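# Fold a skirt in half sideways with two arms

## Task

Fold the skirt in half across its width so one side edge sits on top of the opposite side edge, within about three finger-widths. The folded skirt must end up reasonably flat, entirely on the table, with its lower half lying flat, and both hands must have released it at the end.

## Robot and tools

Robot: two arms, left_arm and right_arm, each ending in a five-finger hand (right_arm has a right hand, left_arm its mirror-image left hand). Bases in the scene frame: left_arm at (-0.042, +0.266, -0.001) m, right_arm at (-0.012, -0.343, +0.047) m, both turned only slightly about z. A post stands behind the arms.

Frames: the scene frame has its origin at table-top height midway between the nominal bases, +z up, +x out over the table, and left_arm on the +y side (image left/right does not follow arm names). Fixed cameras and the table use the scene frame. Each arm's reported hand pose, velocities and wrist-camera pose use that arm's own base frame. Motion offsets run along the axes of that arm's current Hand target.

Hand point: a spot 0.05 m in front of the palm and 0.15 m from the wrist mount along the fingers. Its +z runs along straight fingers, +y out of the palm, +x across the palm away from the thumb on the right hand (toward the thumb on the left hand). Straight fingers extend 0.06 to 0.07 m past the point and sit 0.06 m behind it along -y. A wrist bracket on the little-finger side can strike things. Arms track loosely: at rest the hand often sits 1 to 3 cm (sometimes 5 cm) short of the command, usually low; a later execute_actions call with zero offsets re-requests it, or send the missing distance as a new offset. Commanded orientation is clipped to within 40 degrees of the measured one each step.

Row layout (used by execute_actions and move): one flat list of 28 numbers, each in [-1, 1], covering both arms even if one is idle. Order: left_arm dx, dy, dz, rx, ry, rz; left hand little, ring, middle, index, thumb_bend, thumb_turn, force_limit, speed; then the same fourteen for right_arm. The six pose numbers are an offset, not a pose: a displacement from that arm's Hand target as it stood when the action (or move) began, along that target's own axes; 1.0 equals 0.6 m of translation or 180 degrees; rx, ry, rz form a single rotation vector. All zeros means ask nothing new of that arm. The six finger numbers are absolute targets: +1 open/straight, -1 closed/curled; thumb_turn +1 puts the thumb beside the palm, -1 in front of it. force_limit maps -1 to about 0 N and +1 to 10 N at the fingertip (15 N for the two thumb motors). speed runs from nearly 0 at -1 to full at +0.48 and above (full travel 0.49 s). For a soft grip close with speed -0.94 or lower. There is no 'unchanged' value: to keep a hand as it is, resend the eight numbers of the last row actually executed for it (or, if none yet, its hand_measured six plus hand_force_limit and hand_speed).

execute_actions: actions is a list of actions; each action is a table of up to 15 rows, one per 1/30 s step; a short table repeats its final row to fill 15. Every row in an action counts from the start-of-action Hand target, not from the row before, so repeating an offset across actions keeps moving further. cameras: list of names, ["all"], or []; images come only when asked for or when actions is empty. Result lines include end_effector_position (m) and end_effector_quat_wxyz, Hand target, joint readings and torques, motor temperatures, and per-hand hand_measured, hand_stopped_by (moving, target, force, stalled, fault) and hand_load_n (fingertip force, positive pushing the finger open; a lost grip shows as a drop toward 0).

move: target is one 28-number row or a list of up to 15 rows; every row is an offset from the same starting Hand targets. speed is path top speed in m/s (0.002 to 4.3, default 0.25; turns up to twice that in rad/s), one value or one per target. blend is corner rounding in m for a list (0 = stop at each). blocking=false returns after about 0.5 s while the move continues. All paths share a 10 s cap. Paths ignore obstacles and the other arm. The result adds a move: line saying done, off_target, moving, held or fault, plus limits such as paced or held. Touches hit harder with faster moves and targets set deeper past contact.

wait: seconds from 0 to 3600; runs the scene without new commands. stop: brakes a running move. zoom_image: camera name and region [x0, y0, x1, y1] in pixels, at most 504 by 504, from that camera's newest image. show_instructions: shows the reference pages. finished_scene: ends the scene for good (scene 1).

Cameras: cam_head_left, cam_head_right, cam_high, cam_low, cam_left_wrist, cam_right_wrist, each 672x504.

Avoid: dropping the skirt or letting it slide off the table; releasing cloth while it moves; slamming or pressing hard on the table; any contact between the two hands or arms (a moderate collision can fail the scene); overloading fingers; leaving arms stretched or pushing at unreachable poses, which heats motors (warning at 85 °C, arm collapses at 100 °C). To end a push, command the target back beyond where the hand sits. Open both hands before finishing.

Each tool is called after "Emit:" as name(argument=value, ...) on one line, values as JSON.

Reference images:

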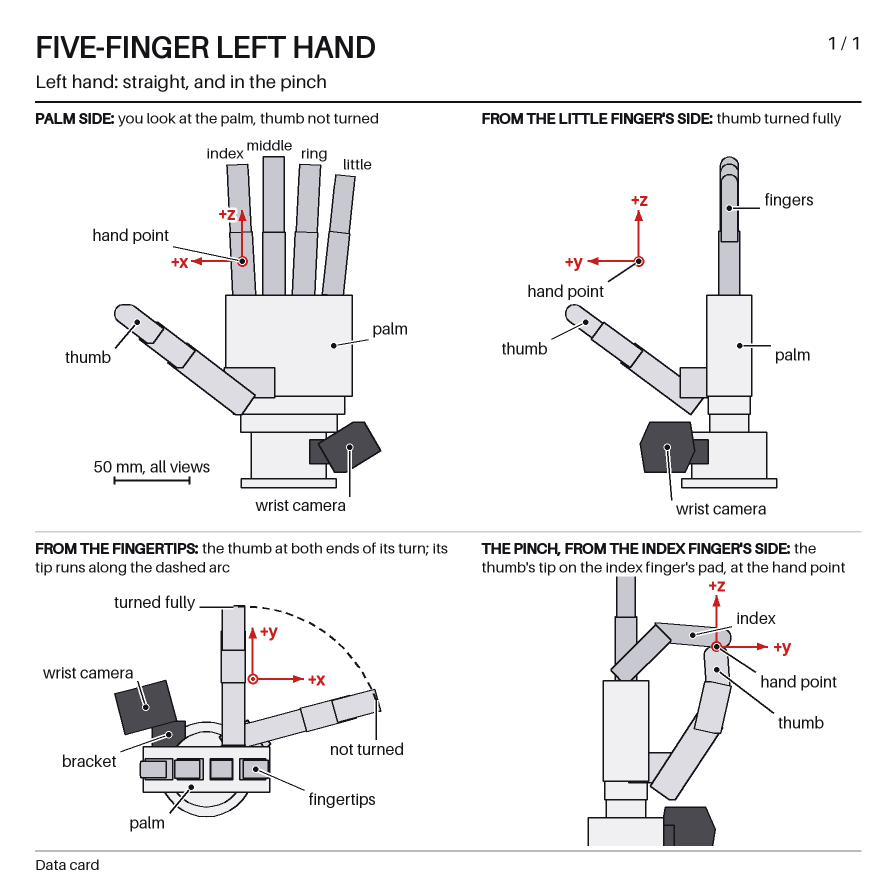

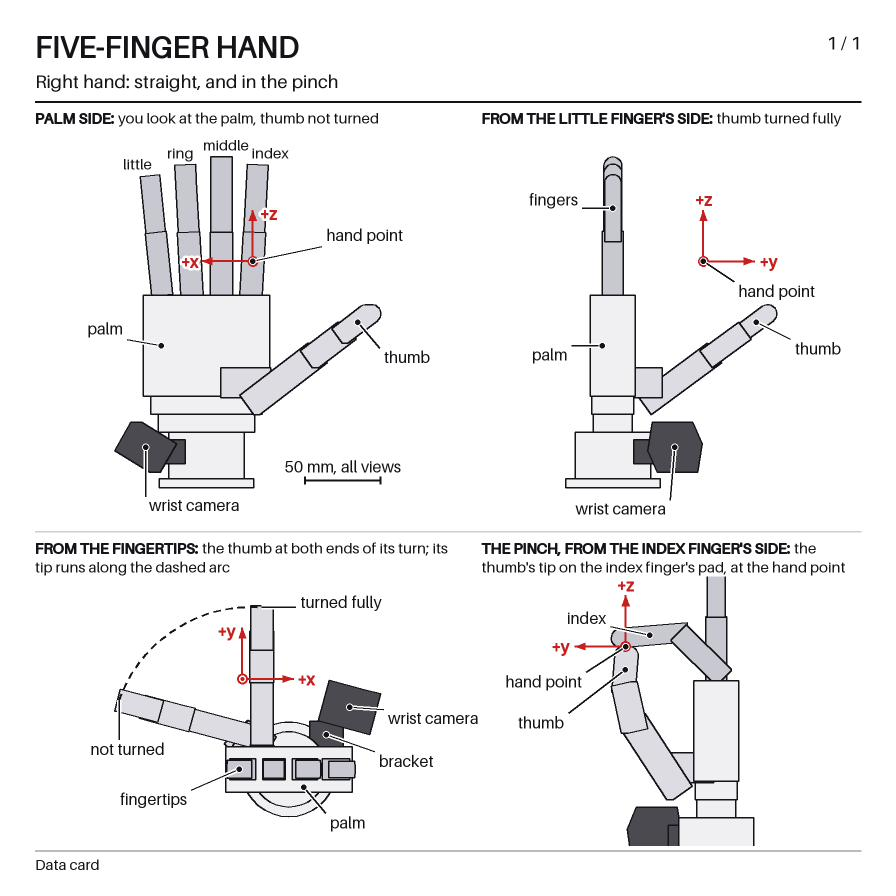

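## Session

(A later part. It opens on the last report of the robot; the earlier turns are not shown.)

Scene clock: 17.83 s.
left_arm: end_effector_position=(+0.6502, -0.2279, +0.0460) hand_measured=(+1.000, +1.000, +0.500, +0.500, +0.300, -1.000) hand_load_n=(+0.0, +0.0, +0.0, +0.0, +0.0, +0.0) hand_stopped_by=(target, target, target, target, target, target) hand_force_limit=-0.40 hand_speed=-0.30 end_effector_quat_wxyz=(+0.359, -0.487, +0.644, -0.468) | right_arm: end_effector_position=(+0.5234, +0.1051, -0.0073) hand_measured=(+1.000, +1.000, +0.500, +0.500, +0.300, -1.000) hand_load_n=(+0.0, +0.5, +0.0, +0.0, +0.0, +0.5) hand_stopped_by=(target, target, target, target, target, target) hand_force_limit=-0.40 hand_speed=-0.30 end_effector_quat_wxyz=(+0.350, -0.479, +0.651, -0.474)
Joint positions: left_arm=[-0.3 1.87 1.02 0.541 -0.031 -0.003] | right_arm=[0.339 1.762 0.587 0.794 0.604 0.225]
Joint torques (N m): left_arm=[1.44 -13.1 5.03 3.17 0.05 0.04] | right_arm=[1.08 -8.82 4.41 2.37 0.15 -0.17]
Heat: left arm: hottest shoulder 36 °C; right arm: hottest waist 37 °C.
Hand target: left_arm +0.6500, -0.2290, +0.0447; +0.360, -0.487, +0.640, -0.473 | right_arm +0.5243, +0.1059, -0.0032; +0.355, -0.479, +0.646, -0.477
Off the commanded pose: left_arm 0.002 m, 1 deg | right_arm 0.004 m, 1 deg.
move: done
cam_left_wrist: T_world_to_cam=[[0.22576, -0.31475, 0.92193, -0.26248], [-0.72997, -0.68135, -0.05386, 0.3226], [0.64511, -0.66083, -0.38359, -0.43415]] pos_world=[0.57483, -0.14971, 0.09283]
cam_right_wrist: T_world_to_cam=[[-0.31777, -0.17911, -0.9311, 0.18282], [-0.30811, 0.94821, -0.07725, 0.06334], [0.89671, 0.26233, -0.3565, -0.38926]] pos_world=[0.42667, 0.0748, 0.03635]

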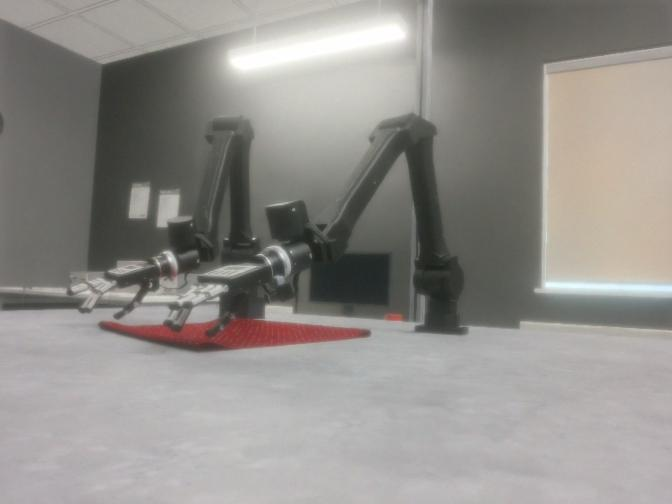

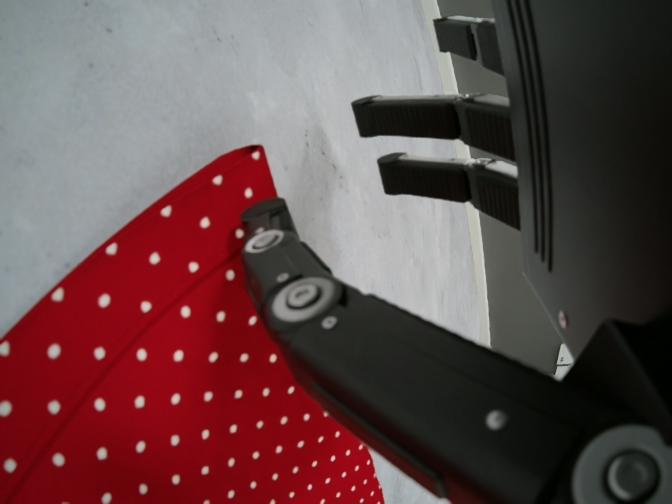

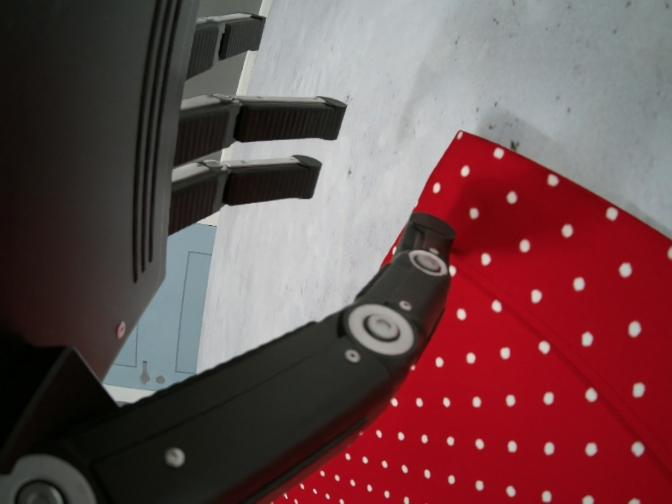

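Emit:
move(target=[-0.0025, 0.0382, -0.0052, 0, 0, 0, 1, 1, 0.5, 0.5, 0.3, -1, -0.4, -0.3, 0.0092, 0.0387, -0.0015, 0, 0, 0, 1, 1, 0.5, 0.5, 0.3, -1, -0.4, -0.3], cameras=["cam_low", "cam_left_wrist", "cam_right_wrist"], speed=0.06)

Scene clock: 18.97 s.
left_arm: end_effector_position=(+0.6416, -0.2257, +0.0262) hand_measured=(+1.000, +1.000, +0.500, +0.500, +0.300, -1.000) hand_load_n=(-0.5, +0.0, +0.0, +0.0, +0.0, +0.0) hand_stopped_by=(target, target, target, target, target, target) hand_force_limit=-0.40 hand_speed=-0.30 end_effector_quat_wxyz=(+0.359, -0.486, +0.644, -0.469) | right_arm: end_effector_position=(+0.5161, +0.1025, -0.0243) hand_measured=(+1.000, +1.000, +0.500, +0.500, +0.300, -1.000) hand_load_n=(+0.0, +0.0, +0.0, +0.0, +0.0, +0.0) hand_stopped_by=(target, target, target, target, target, target) hand_force_limit=-0.40 hand_speed=-0.30 end_effector_quat_wxyz=(+0.354, -0.476, +0.650, -0.475)
Joint positions: left_arm=[-0.3 1.898 0.984 0.607 -0.029 -0.003] | right_arm=[0.339 1.818 0.562 0.886 0.604 0.225]
Joint torques (N m): left_arm=[1.61 -12.98 4.62 3.17 0.04 0.05] | right_arm=[1.08 -8.18 3.78 2.41 0.16 -0.15]
Heat: left arm: hottest shoulder 36 °C; right arm: hottest waist 37 °C.
Hand target: left_arm +0.6411, -0.2249, +0.0238; +0.360, -0.487, +0.640, -0.473 | right_arm +0.5154, +0.1029, -0.0252; +0.355, -0.479, +0.646, -0.477
Off the commanded pose: left_arm 0.003 m, 1 deg | right_arm 0.001 m, 1 deg.
move: done
cam_left_wrist: T_world_to_cam=[[0.22297, -0.31388, 0.92291, -0.23957], [-0.73137, -0.67979, -0.0545, 0.31802], [0.6445, -0.66284, -0.38114, -0.43479]] pos_world=[0.56623, -0.14721, 0.07272]
cam_right_wrist: T_world_to_cam=[[-0.3087, -0.1759, -0.93475, 0.15912], [-0.3073, 0.94849, -0.077, 0.06177], [0.90015, 0.26348, -0.34685, -0.38979]] pos_world=[0.41897, 0.0721, 0.01829]

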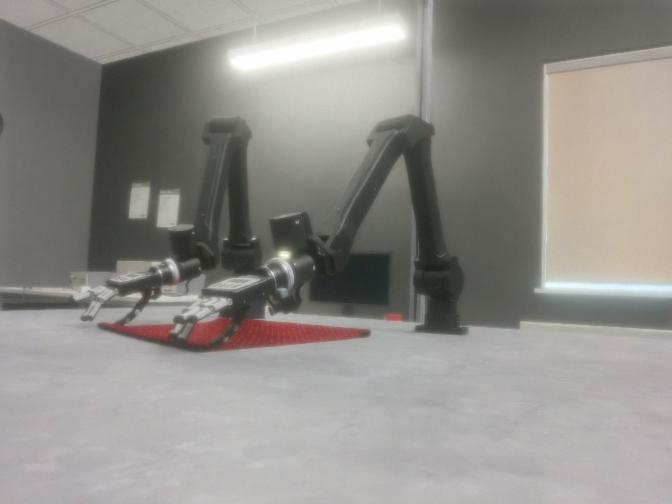

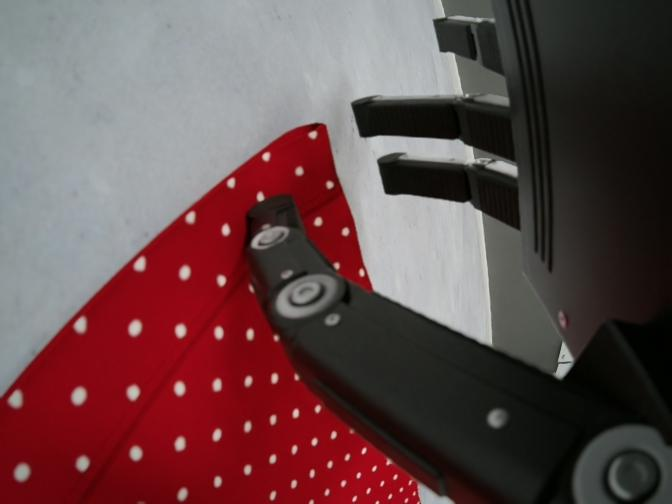

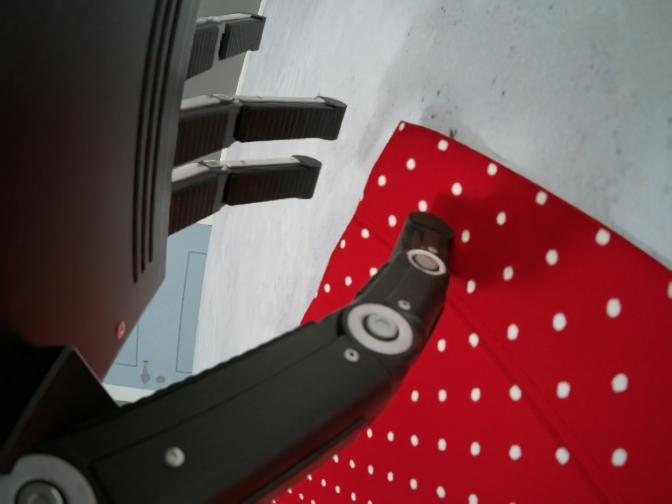

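Emit:
move(target=[0, 0, 0, 0, 0, 0, 1, 1, 0.0, 0.0, 0.3, -1, -0.4, -0.5, 0, 0.007, 0, 0, 0, 0, 1, 1, 0.0, 0.0, 0.3, -1, -0.4, -0.5], cameras=["cam_low", "cam_left_wrist", "cam_right_wrist"], speed=0.06)

Scene clock: 19.77 s.
left_arm: end_effector_position=(+0.6422, -0.2259, +0.0273) hand_measured=(+1.000, +1.000, +0.000, +0.000, +0.300, -1.000) hand_load_n=(+0.0, +0.0, +0.5, +0.5, +0.0, +0.0) hand_stopped_by=(target, target, target, target, target, target) hand_force_limit=-0.40 hand_speed=-0.50 end_effector_quat_wxyz=(+0.360, -0.486, +0.643, -0.471) | right_arm: end_effector_position=(+0.5173, +0.1030, -0.0246) hand_measured=(+1.000, +1.000, +0.000, +0.000, +0.300, -1.000) hand_load_n=(+0.0, +0.0, +0.5, +0.5, +0.0, +0.0) hand_stopped_by=(target, target, target, target, target, target) hand_force_limit=-0.40 hand_speed=-0.50 end_effector_quat_wxyz=(+0.358, -0.473, +0.649, -0.476)
Joint positions: left_arm=[-0.3 1.898 0.984 0.612 -0.029 -0.003] | right_arm=[0.339 1.827 0.562 0.905 0.604 0.225]
Joint torques (N m): left_arm=[1.61 -12.98 4.62 2.99 0.04 0.05] | right_arm=[1.26 -7.82 3.52 2.19 0.23 -0.15]
Heat: left arm: hottest shoulder 36 °C; right arm: hottest waist 37 °C.
Hand target: left_arm +0.6411, -0.2249, +0.0238; +0.360, -0.487, +0.640, -0.473 | right_arm +0.5142, +0.1032, -0.0293; +0.355, -0.479, +0.646, -0.477
Off the commanded pose: left_arm 0.004 m, 0 deg | right_arm 0.006 m, 1 deg.
move: done
cam_left_wrist: T_world_to_cam=[[0.2189, -0.3126, 0.92432, -0.23798], [-0.73112, -0.67988, -0.05678, 0.31822], [0.64617, -0.66336, -0.37737, -0.43622]] pos_world=[0.56663, -0.14741, 0.07342]
cam_right_wrist: T_world_to_cam=[[-0.3, -0.17284, -0.93815, 0.15434], [-0.30662, 0.94873, -0.07674, 0.06132], [0.90332, 0.26464, -0.33761, -0.39264]] pos_world=[0.41978, 0.07241, 0.01694]

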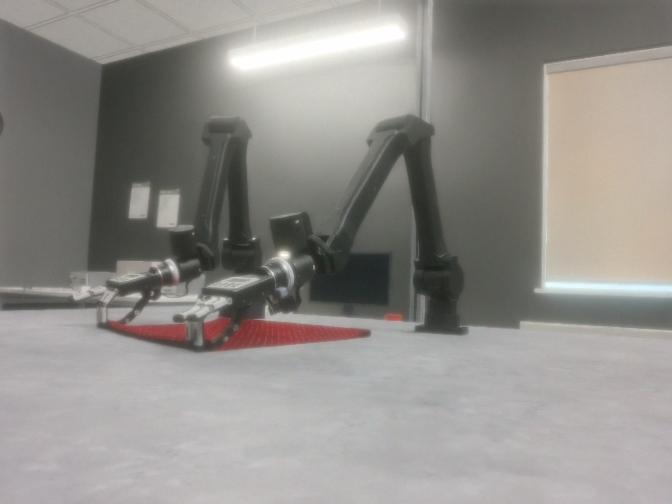

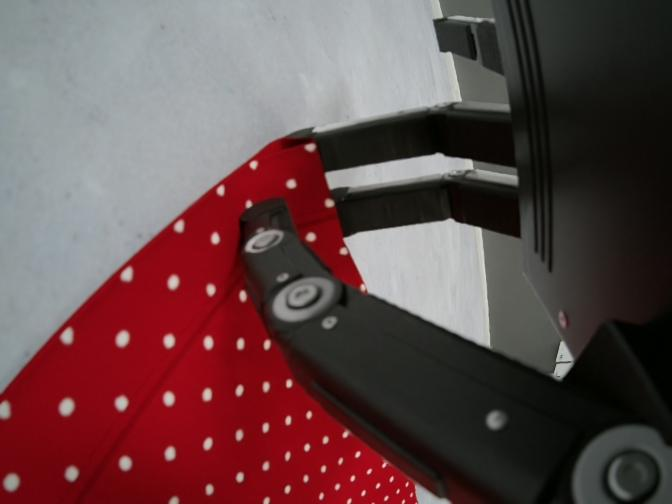

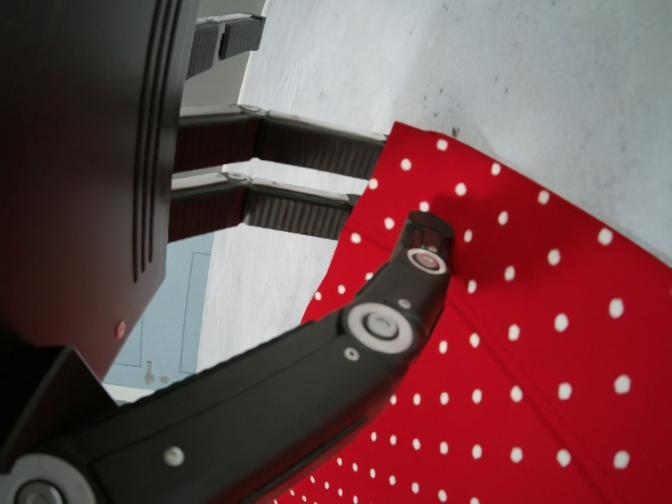

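Emit:
zoom_image(camera="cam_left_wrist", region=[200, 60, 500, 300])

Emit:
zoom_image(camera="cam_right_wrist", region=[200, 60, 500, 300])

Emit:
zoom_image(camera="cam_low", region=[80, 260, 300, 370])

Scaled by 1.680 from the camera's image (finer frame: 960x720).

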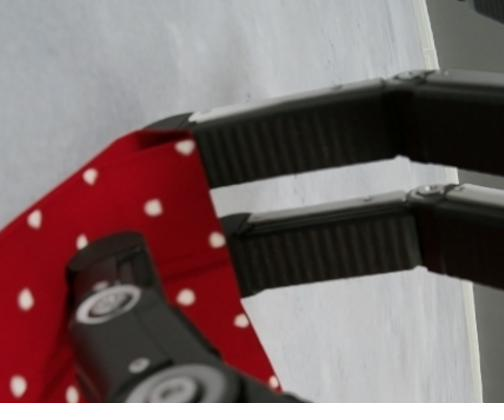

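Scaled by 1.680 from the camera's image (finer frame: 960x720).

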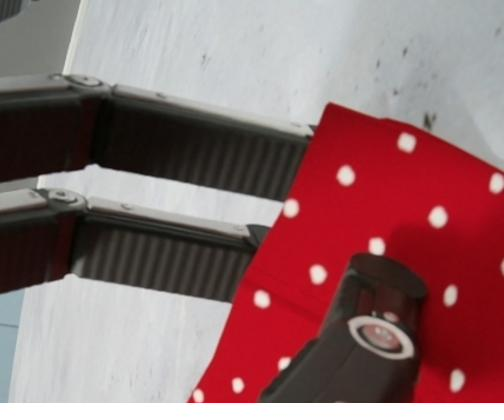

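Scaled by 2.291.

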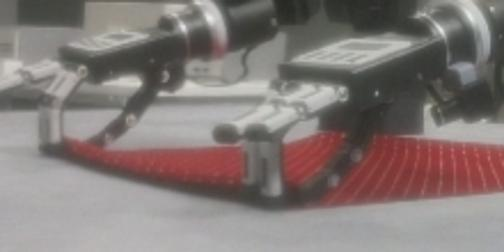

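Emit:
move(target=[[0.0167, -0.0128, -0.0039, 0, 0, 0, 1, 1, 0.0, 0.0, 0.3, -1, -0.4, -0.5, -0.0167, -0.0128, -0.0039, 0, 0, 0, 1, 1, 0.0, 0.0, 0.3, -1, -0.4, -0.5],[0.0167, 0.0, 0.0, 0, 0, 0, 1, 1, 0.0, 0.0, 0.3, -1, -0.4, -0.5, -0.0167, 0.0, 0.0, 0, 0, 0, 1, 1, 0.0, 0.0, 0.3, -1, -0.4, -0.5]], cameras=["cam_low", "cam_left_wrist", "cam_right_wrist"], speed=0.06)

Scene clock: 21.33 s.
left_arm: end_effector_position=(+0.6418, -0.2275, +0.0272) hand_measured=(+1.000, +1.000, +0.000, +0.000, +0.300, -1.000) hand_load_n=(+0.0, -0.5, +0.5, +0.0, +0.0, +0.0) hand_stopped_by=(target, target, target, target, target, target) hand_force_limit=-0.40 hand_speed=-0.50 end_effector_quat_wxyz=(+0.364, -0.487, +0.641, -0.468) | right_arm: end_effector_position=(+0.5140, +0.1065, -0.0260) hand_measured=(+1.000, +1.000, +0.000, +0.000, +0.300, -1.000) hand_load_n=(+0.0, -0.5, +0.0, +0.0, +0.0, +0.0) hand_stopped_by=(target, target, target, target, target, target) hand_force_limit=-0.40 hand_speed=-0.50 end_effector_quat_wxyz=(+0.351, -0.476, +0.649, -0.478)
Joint positions: left_arm=[-0.307 1.898 0.984 0.612 -0.044 -0.003] | right_arm=[0.355 1.825 0.562 0.891 0.624 0.225]
Joint torques (N m): left_arm=[0.62 -12.92 4.68 2.96 -0.08 -0.01] | right_arm=[1.73 -7.3 4.98 2.06 0.24 -0.07]
Heat: left arm: hottest shoulder 37 °C; right arm: hottest waist 37 °C.
Hand target: left_arm +0.6384, -0.2345, +0.0238; +0.360, -0.487, +0.640, -0.473 | right_arm +0.5171, +0.1129, -0.0291; +0.355, -0.479, +0.646, -0.477
Off the commanded pose: left_arm 0.009 m, 1 deg | right_arm 0.008 m, 1 deg.
move: done
cam_left_wrist: T_world_to_cam=[[0.22005, -0.31493, 0.92326, -0.23952], [-0.72576, -0.68525, -0.06076, 0.31231], [0.6518, -0.6567, -0.37935, -0.43917]] pos_world=[0.56562, -0.14982, 0.07352]
cam_right_wrist: T_world_to_cam=[[-0.30865, -0.18201, -0.9336, 0.15818], [-0.30425, 0.94885, -0.0844, 0.05545], [0.9012, 0.258, -0.34824, -0.38956]] pos_world=[0.41677, 0.07668, 0.0167]

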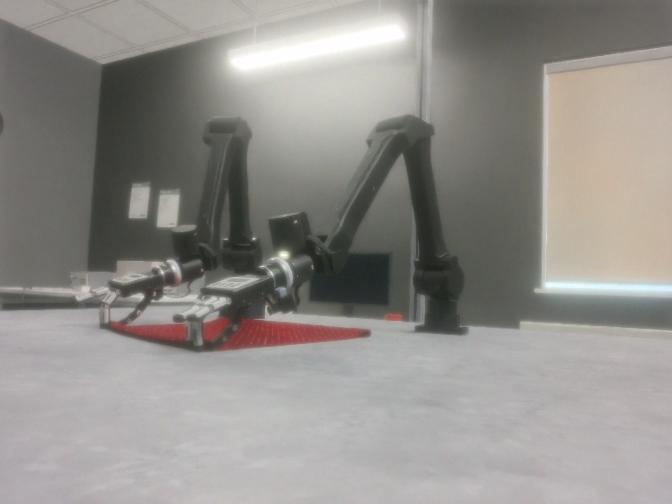

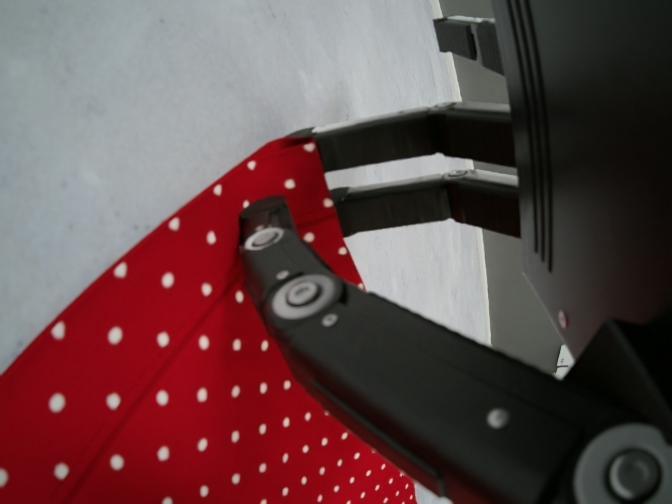

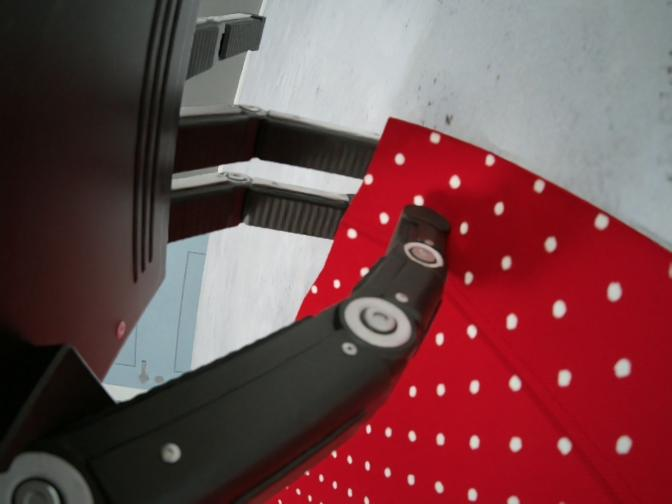

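Emit:
move(target=[[0.005, 0, 0, 0, 0, 0, 1, 1, -0.2, -0.2, 0.15, -1, -0.2, -0.6, -0.00, 0, 0, 0, 0, 0, 1, 1, -0.2, -0.2, 0.15, -1, -0.2, -0.6]], cameras=["cam_low", "cam_left_wrist", "cam_right_wrist"], speed=0.06)

Scene clock: 22.00 s.
left_arm: end_effector_position=(+0.6410, -0.2302, +0.0272) hand_measured=(+1.000, +1.000, -0.200, -0.200, +0.150, -1.000) hand_load_n=(+0.0, +0.0, +0.0, +0.5, +0.5, +0.0) hand_stopped_by=(target, target, target, target, target, target) hand_force_limit=-0.20 hand_speed=-0.60 end_effector_quat_wxyz=(+0.364, -0.486, +0.642, -0.468) | right_arm: end_effector_position=(+0.5140, +0.1065, -0.0264) hand_measured=(+1.000, +1.000, -0.200, -0.200, +0.152, -1.000) hand_load_n=(+0.0, +0.5, +2.0, +0.5, +2.0, +0.0) hand_stopped_by=(target, target, target, target, target, target) hand_force_limit=-0.20 hand_speed=-0.60 end_effector_quat_wxyz=(+0.351, -0.476, +0.649, -0.478)
Joint positions: left_arm=[-0.313 1.898 0.984 0.612 -0.05 -0.003] | right_arm=[0.355 1.826 0.562 0.892 0.624 0.225]
Joint torques (N m): left_arm=[0.56 -12.86 4.72 2.95 -0.08 -0.02] | right_arm=[1.73 -7.41 4.96 2 0.24 -0.06]
Heat: left arm: hottest shoulder 37 °C; right arm: hottest waist 37 °C.
Hand target: left_arm +0.6376, -0.2375, +0.0238; +0.360, -0.487, +0.640, -0.473 | right_arm +0.5171, +0.1129, -0.0291; +0.355, -0.479, +0.646, -0.477
Off the commanded pose: left_arm 0.009 m, 1 deg | right_arm 0.008 m, 1 deg.
move: done
cam_left_wrist: T_world_to_cam=[[0.21948, -0.31654, 0.92284, -0.24018], [-0.72593, -0.68494, -0.0623, 0.31014], [0.65181, -0.65624, -0.38012, -0.44026]] pos_world=[0.56482, -0.15252, 0.07362]
cam_right_wrist: T_world_to_cam=[[-0.30865, -0.18201, -0.9336, 0.15781], [-0.30425, 0.94885, -0.0844, 0.05542], [0.9012, 0.258, -0.34824, -0.3897]] pos_world=[0.41677, 0.07668, 0.0163]

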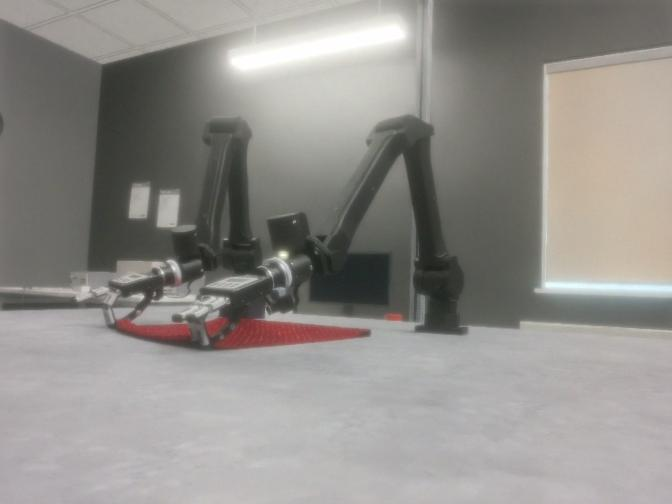

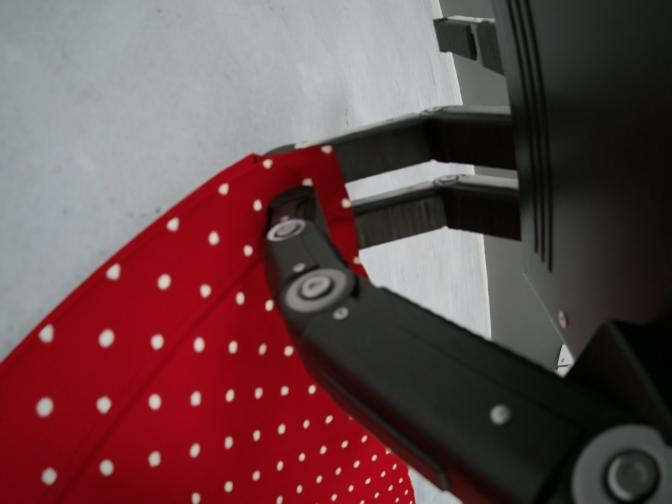

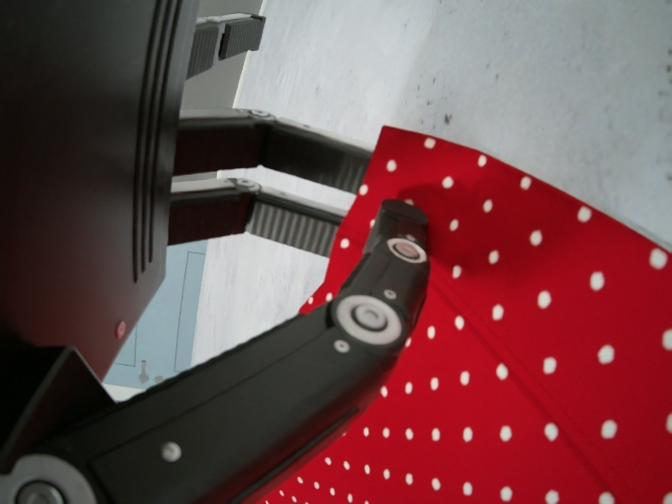

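Emit:
zoom_image(camera="cam_left_wrist", region=[200, 80, 500, 320])

Emit:
zoom_image(camera="cam_low", region=[80, 260, 300, 370])

Scaled by 1.680 from the camera's image (finer frame: 960x720).

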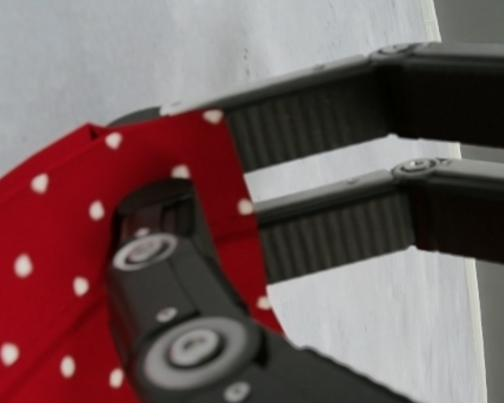

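Scaled by 2.291.

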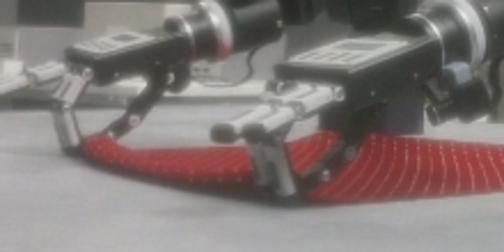

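Emit:
move(target=[[0.00, 0, 0, 0, 0, 0, 1, 1, -0.25, -0.25, -0.2, -1, -0.2, -0.7, -0.00, 0, 0, 0, 0, 0, 1, 1, -0.25, -0.25, -0.2, -1, -0.2, -0.7]], cameras=["cam_low", "cam_left_wrist", "cam_right_wrist"], speed=0.06)

Emit:
zoom_image(camera="cam_low", region=[80, 260, 300, 370])

Scene clock: 22.70 s.
left_arm: end_effector_position=(+0.6410, -0.2302, +0.0272) hand_measured=(+1.000, +1.000, -0.246, -0.250, +0.112, -1.000) hand_load_n=(+0.0, +0.0, +5.0, +3.5, +6.5, +0.0) hand_stopped_by=(target, target, force, target, force, target) hand_force_limit=-0.20 hand_speed=-0.70 end_effector_quat_wxyz=(+0.364, -0.486, +0.642, -0.468) | right_arm: end_effector_position=(+0.5139, +0.1067, -0.0266) hand_measured=(+1.000, +1.000, -0.222, -0.244, +0.144, -1.000) hand_load_n=(+0.0, +0.0, +7.0, +6.0, +6.5, +0.0) hand_stopped_by=(target, target, force, force, force, target) hand_force_limit=-0.20 hand_speed=-0.70 end_effector_quat_wxyz=(+0.351, -0.477, +0.649, -0.478)
Joint positions: left_arm=[-0.313 1.898 0.984 0.612 -0.05 -0.003] | right_arm=[0.355 1.827 0.562 0.892 0.624 0.225]
Joint torques (N m): left_arm=[0.56 -12.86 4.7 2.95 -0.08 -0.03] | right_arm=[1.73 -7.41 4.98 2 0.24 -0.07]
Heat: left arm: hottest shoulder 37 °C; right arm: hottest waist 37 °C.
Hand target: left_arm +0.6376, -0.2375, +0.0238; +0.360, -0.487, +0.640, -0.473 | right_arm +0.5170, +0.1129, -0.0293; +0.355, -0.479, +0.646, -0.477
Off the commanded pose: left_arm 0.009 m, 1 deg | right_arm 0.007 m, 1 deg.
move: done
cam_left_wrist: T_world_to_cam=[[0.21948, -0.31654, 0.92284, -0.24018], [-0.72593, -0.68494, -0.0623, 0.31014], [0.65181, -0.65624, -0.38012, -0.44026]] pos_world=[0.56482, -0.15252, 0.07362]
cam_right_wrist: T_world_to_cam=[[-0.30886, -0.18224, -0.93348, 0.15771], [-0.30463, 0.94872, -0.08442, 0.05544], [0.901, 0.2583, -0.34854, -0.38964]] pos_world=[0.41667, 0.07679, 0.0161]

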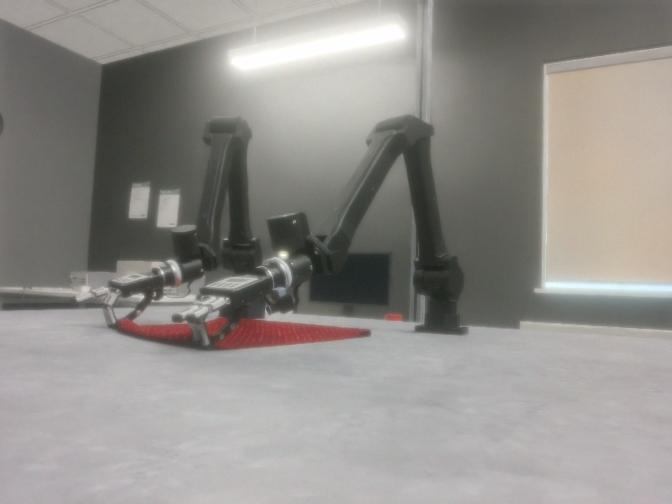

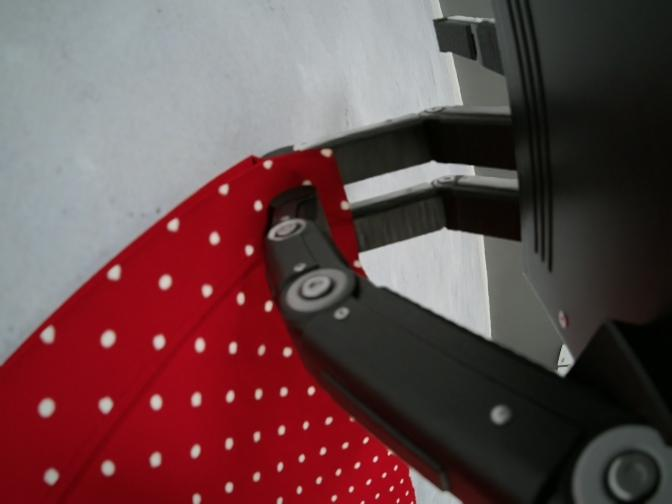

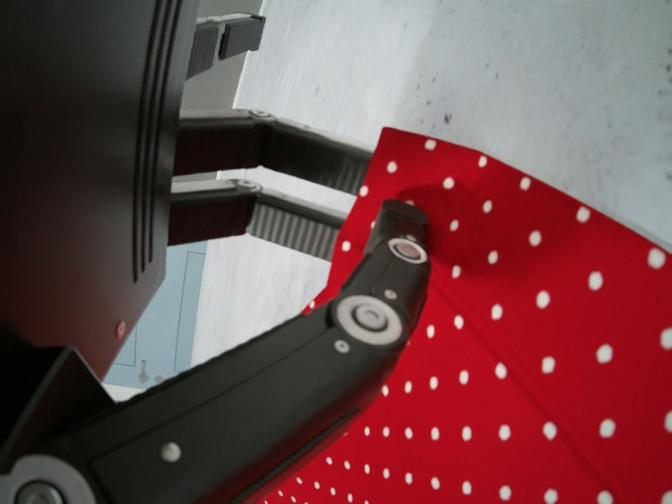

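Scaled by 2.291.

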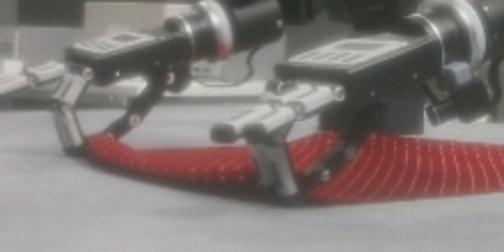

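Emit:
move(target=[[0.00, -0.0374, -0.0115, 0, 0, 0, 1, 1, -0.25, -0.25, -0.2, -1, -0.2, -0.7, -0.00, -0.0374, -0.0115, 0, 0, 0, 1, 1, -0.25, -0.25, -0.2, -1, -0.2, -0.7]], cameras=["cam_low", "cam_left_wrist", "cam_right_wrist"], speed=0.06)

Emit:
zoom_image(camera="cam_low", region=[80, 260, 300, 370])

Scene clock: 24.10 s.
left_arm: end_effector_position=(+0.6394, -0.2297, +0.0377) hand_measured=(+1.000, +1.000, -0.246, -0.250, +0.112, -1.000) hand_load_n=(+0.0, +0.0, +5.0, +3.5, +6.5, +0.0) hand_stopped_by=(target, target, force, target, force, target) hand_force_limit=-0.20 hand_speed=-0.70 end_effector_quat_wxyz=(+0.363, -0.487, +0.643, -0.466) | right_arm: end_effector_position=(+0.5127, +0.1069, -0.0128) hand_measured=(+1.000, +1.000, -0.222, -0.244, +0.144, -1.000) hand_load_n=(+0.0, +0.0, +7.0, +6.0, +7.0, +0.0) hand_stopped_by=(target, target, force, force, force, target) hand_force_limit=-0.20 hand_speed=-0.70 end_effector_quat_wxyz=(+0.348, -0.480, +0.649, -0.477)
Joint positions: left_arm=[-0.313 1.87 0.984 0.58 -0.05 -0.003] | right_arm=[0.356 1.768 0.562 0.823 0.624 0.225]
Joint torques (N m): left_arm=[0.56 -14.45 5.37 1.91 -0.08 -0.02] | right_arm=[1.61 -9.23 5.29 1.52 0.25 -0.06]
Heat: left arm: hottest shoulder 37 °C; right arm: hottest waist 37 °C.
Hand target: left_arm +0.6375, -0.2375, +0.0472; +0.360, -0.487, +0.640, -0.473 | right_arm +0.5170, +0.1129, -0.0057; +0.355, -0.479, +0.646, -0.477
Off the commanded pose: left_arm 0.013 m, 1 deg | right_arm 0.010 m, 1 deg.
move: off_target (left_arm)
cam_left_wrist: T_world_to_cam=[[0.22317, -0.31765, 0.92157, -0.25192], [-0.72617, -0.68487, -0.06022, 0.31012], [0.65029, -0.65578, -0.38351, -0.43366]] pos_world=[0.56342, -0.15202, 0.08453]
cam_right_wrist: T_world_to_cam=[[-0.31804, -0.18609, -0.92963, 0.1755], [-0.3066, 0.94805, -0.08488, 0.05709], [0.89713, 0.25803, -0.35857, -0.38193]] pos_world=[0.41596, 0.07709, 0.03105]

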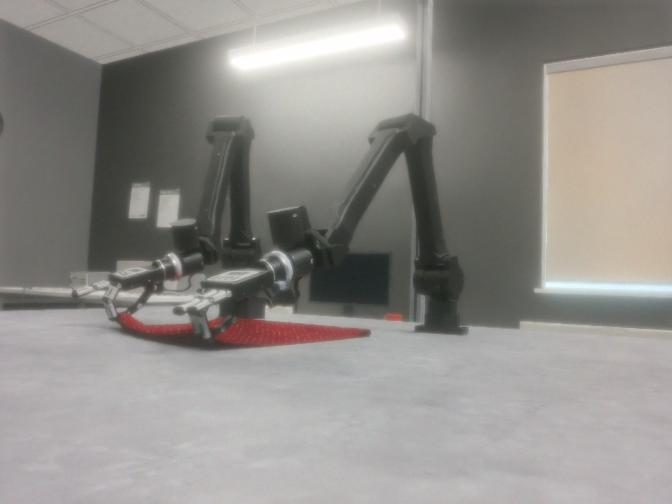

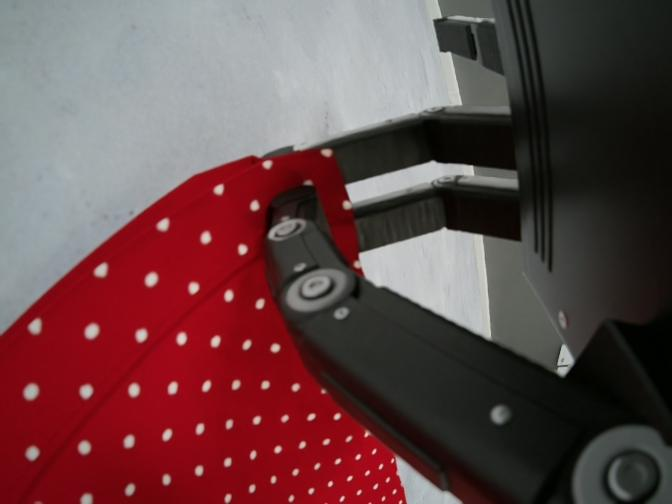

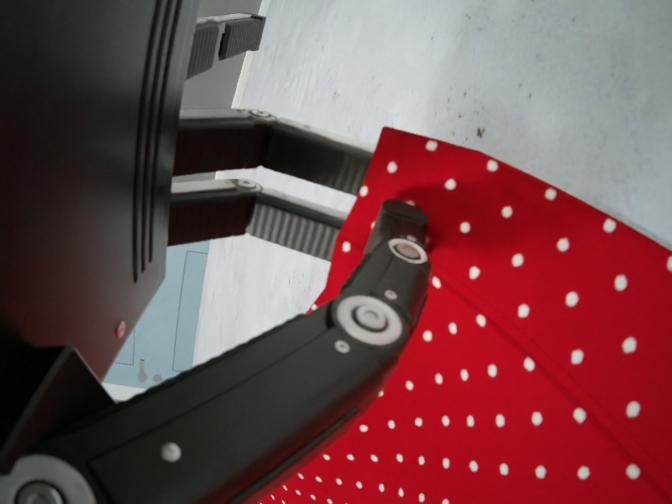

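Scaled by 2.291.

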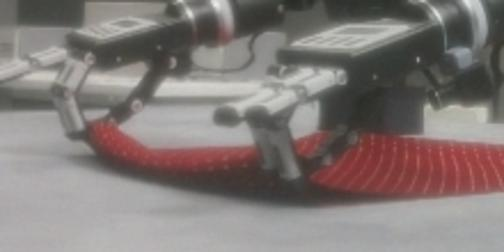

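Emit:
move(target=[[-0.082, -0.1049, 0.3417, 0, 0, 0, 1, 1, -0.25, -0.25, -0.2, -1, -0.2, -0.7, -0.1257, -0.1009, 0.3296, 0, 0, 0, 1, 1, -0.25, -0.25, -0.2, -1, -0.2, -0.7]], cameras=["all"], speed=0.1)

Scene clock: 27.23 s.
left_arm: end_effector_position=(+0.8398, -0.2495, +0.0335) hand_measured=(+1.000, +1.000, -0.246, -0.250, +0.112, -1.000) hand_load_n=(+0.0, +0.0, +5.0, +3.0, +6.0, +0.0) hand_stopped_by=(target, target, force, target, force, target) hand_force_limit=-0.20 hand_speed=-0.70 end_effector_quat_wxyz=(+0.350, -0.494, +0.645, -0.467) | right_arm: end_effector_position=(+0.7216, +0.1254, -0.0139) hand_measured=(+1.000, +1.000, -0.222, -0.244, +0.144, -1.000) hand_load_n=(+0.0, +0.0, +7.0, +6.0, +7.0, +0.0) hand_stopped_by=(target, target, force, force, force, target) hand_force_limit=-0.20 hand_speed=-0.70 end_effector_quat_wxyz=(+0.349, -0.483, +0.649, -0.472)
Joint positions: left_arm=[-0.247 2.266 1.71 0.231 0.026 -0.003] | right_arm=[0.256 2.077 1.18 0.531 0.52 0.185]
Joint torques (N m): left_arm=[2.02 -18.61 10.52 1.89 0.09 0.21] | right_arm=[0.56 -13.45 9.98 1.54 0.08 -0.14]
Heat: left arm: hottest shoulder 37 °C; right arm: hottest waist 37 °C.
Hand target: left_arm +0.8574, -0.2476, +0.0474; +0.360, -0.486, +0.640, -0.473 | right_arm +0.7370, +0.1253, -0.0054; +0.355, -0.479, +0.646, -0.477
Off the commanded pose: left_arm 0.022 m, 2 deg | right_arm 0.017 m, 1 deg.
move: off_target (left_arm, right_arm)
cam_left_wrist: T_world_to_cam=[[0.24411, -0.30326, 0.92111, -0.3131], [-0.73153, -0.68114, -0.03039, 0.44619], [0.63662, -0.6664, -0.38811, -0.56974]] pos_world=[0.76553, -0.17071, 0.08084]
cam_right_wrist: T_world_to_cam=[[-0.32157, -0.18347, -0.92894, 0.24663], [-0.31496, 0.94591, -0.07779, 0.10981], [0.89297, 0.26757, -0.36196, -0.57277]] pos_world=[0.62536, 0.09463, 0.03032]

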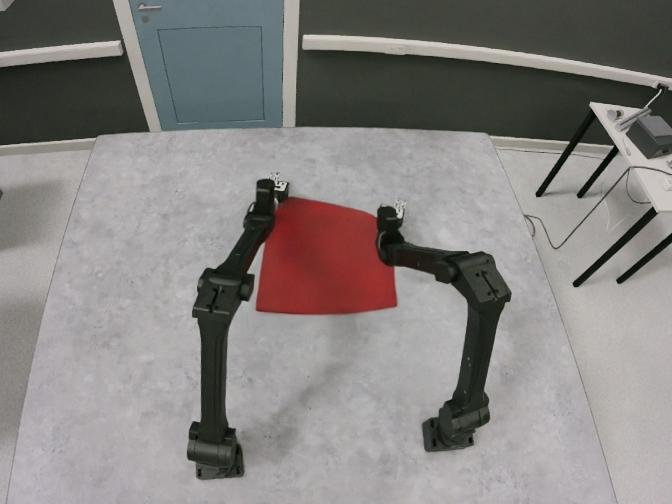

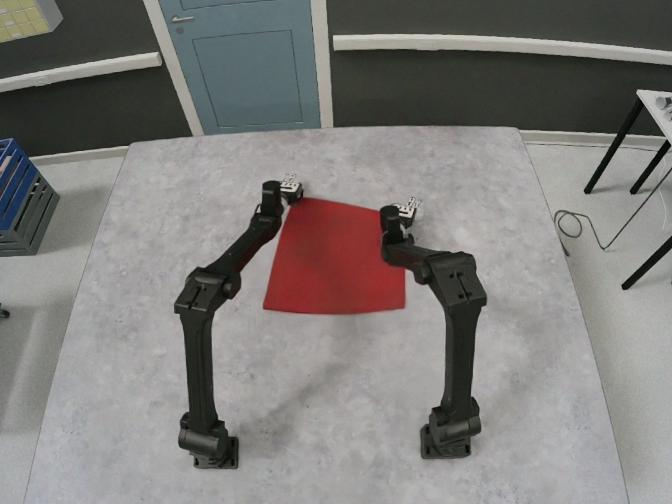

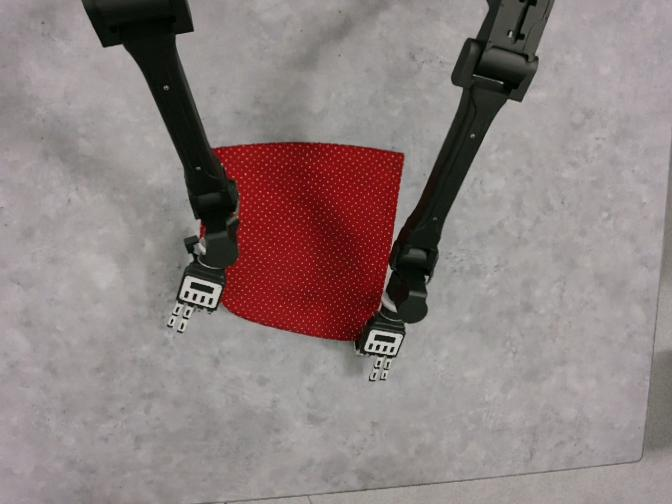

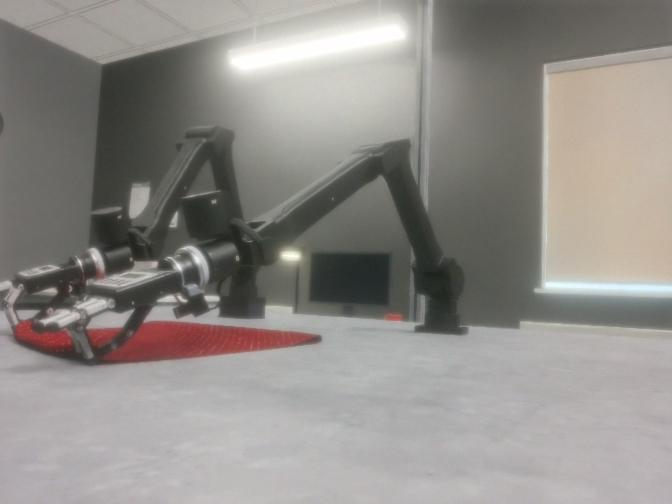

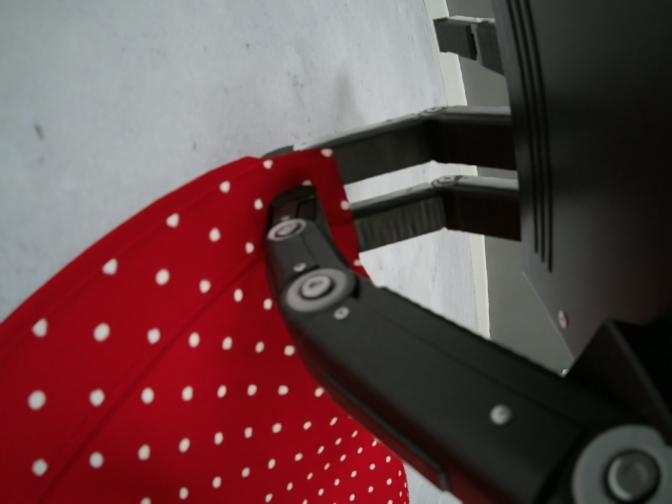

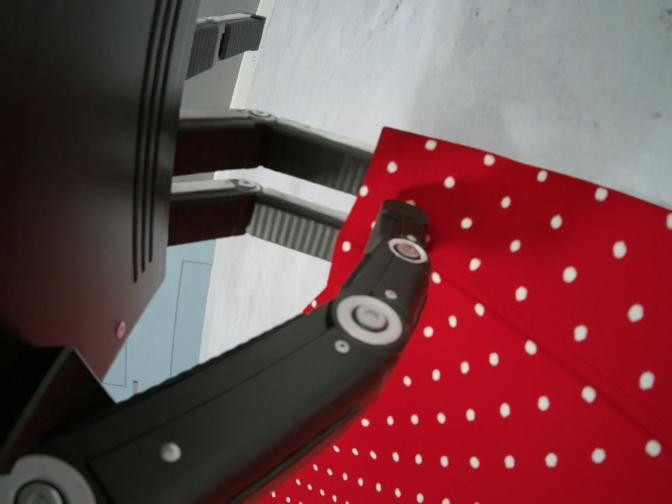

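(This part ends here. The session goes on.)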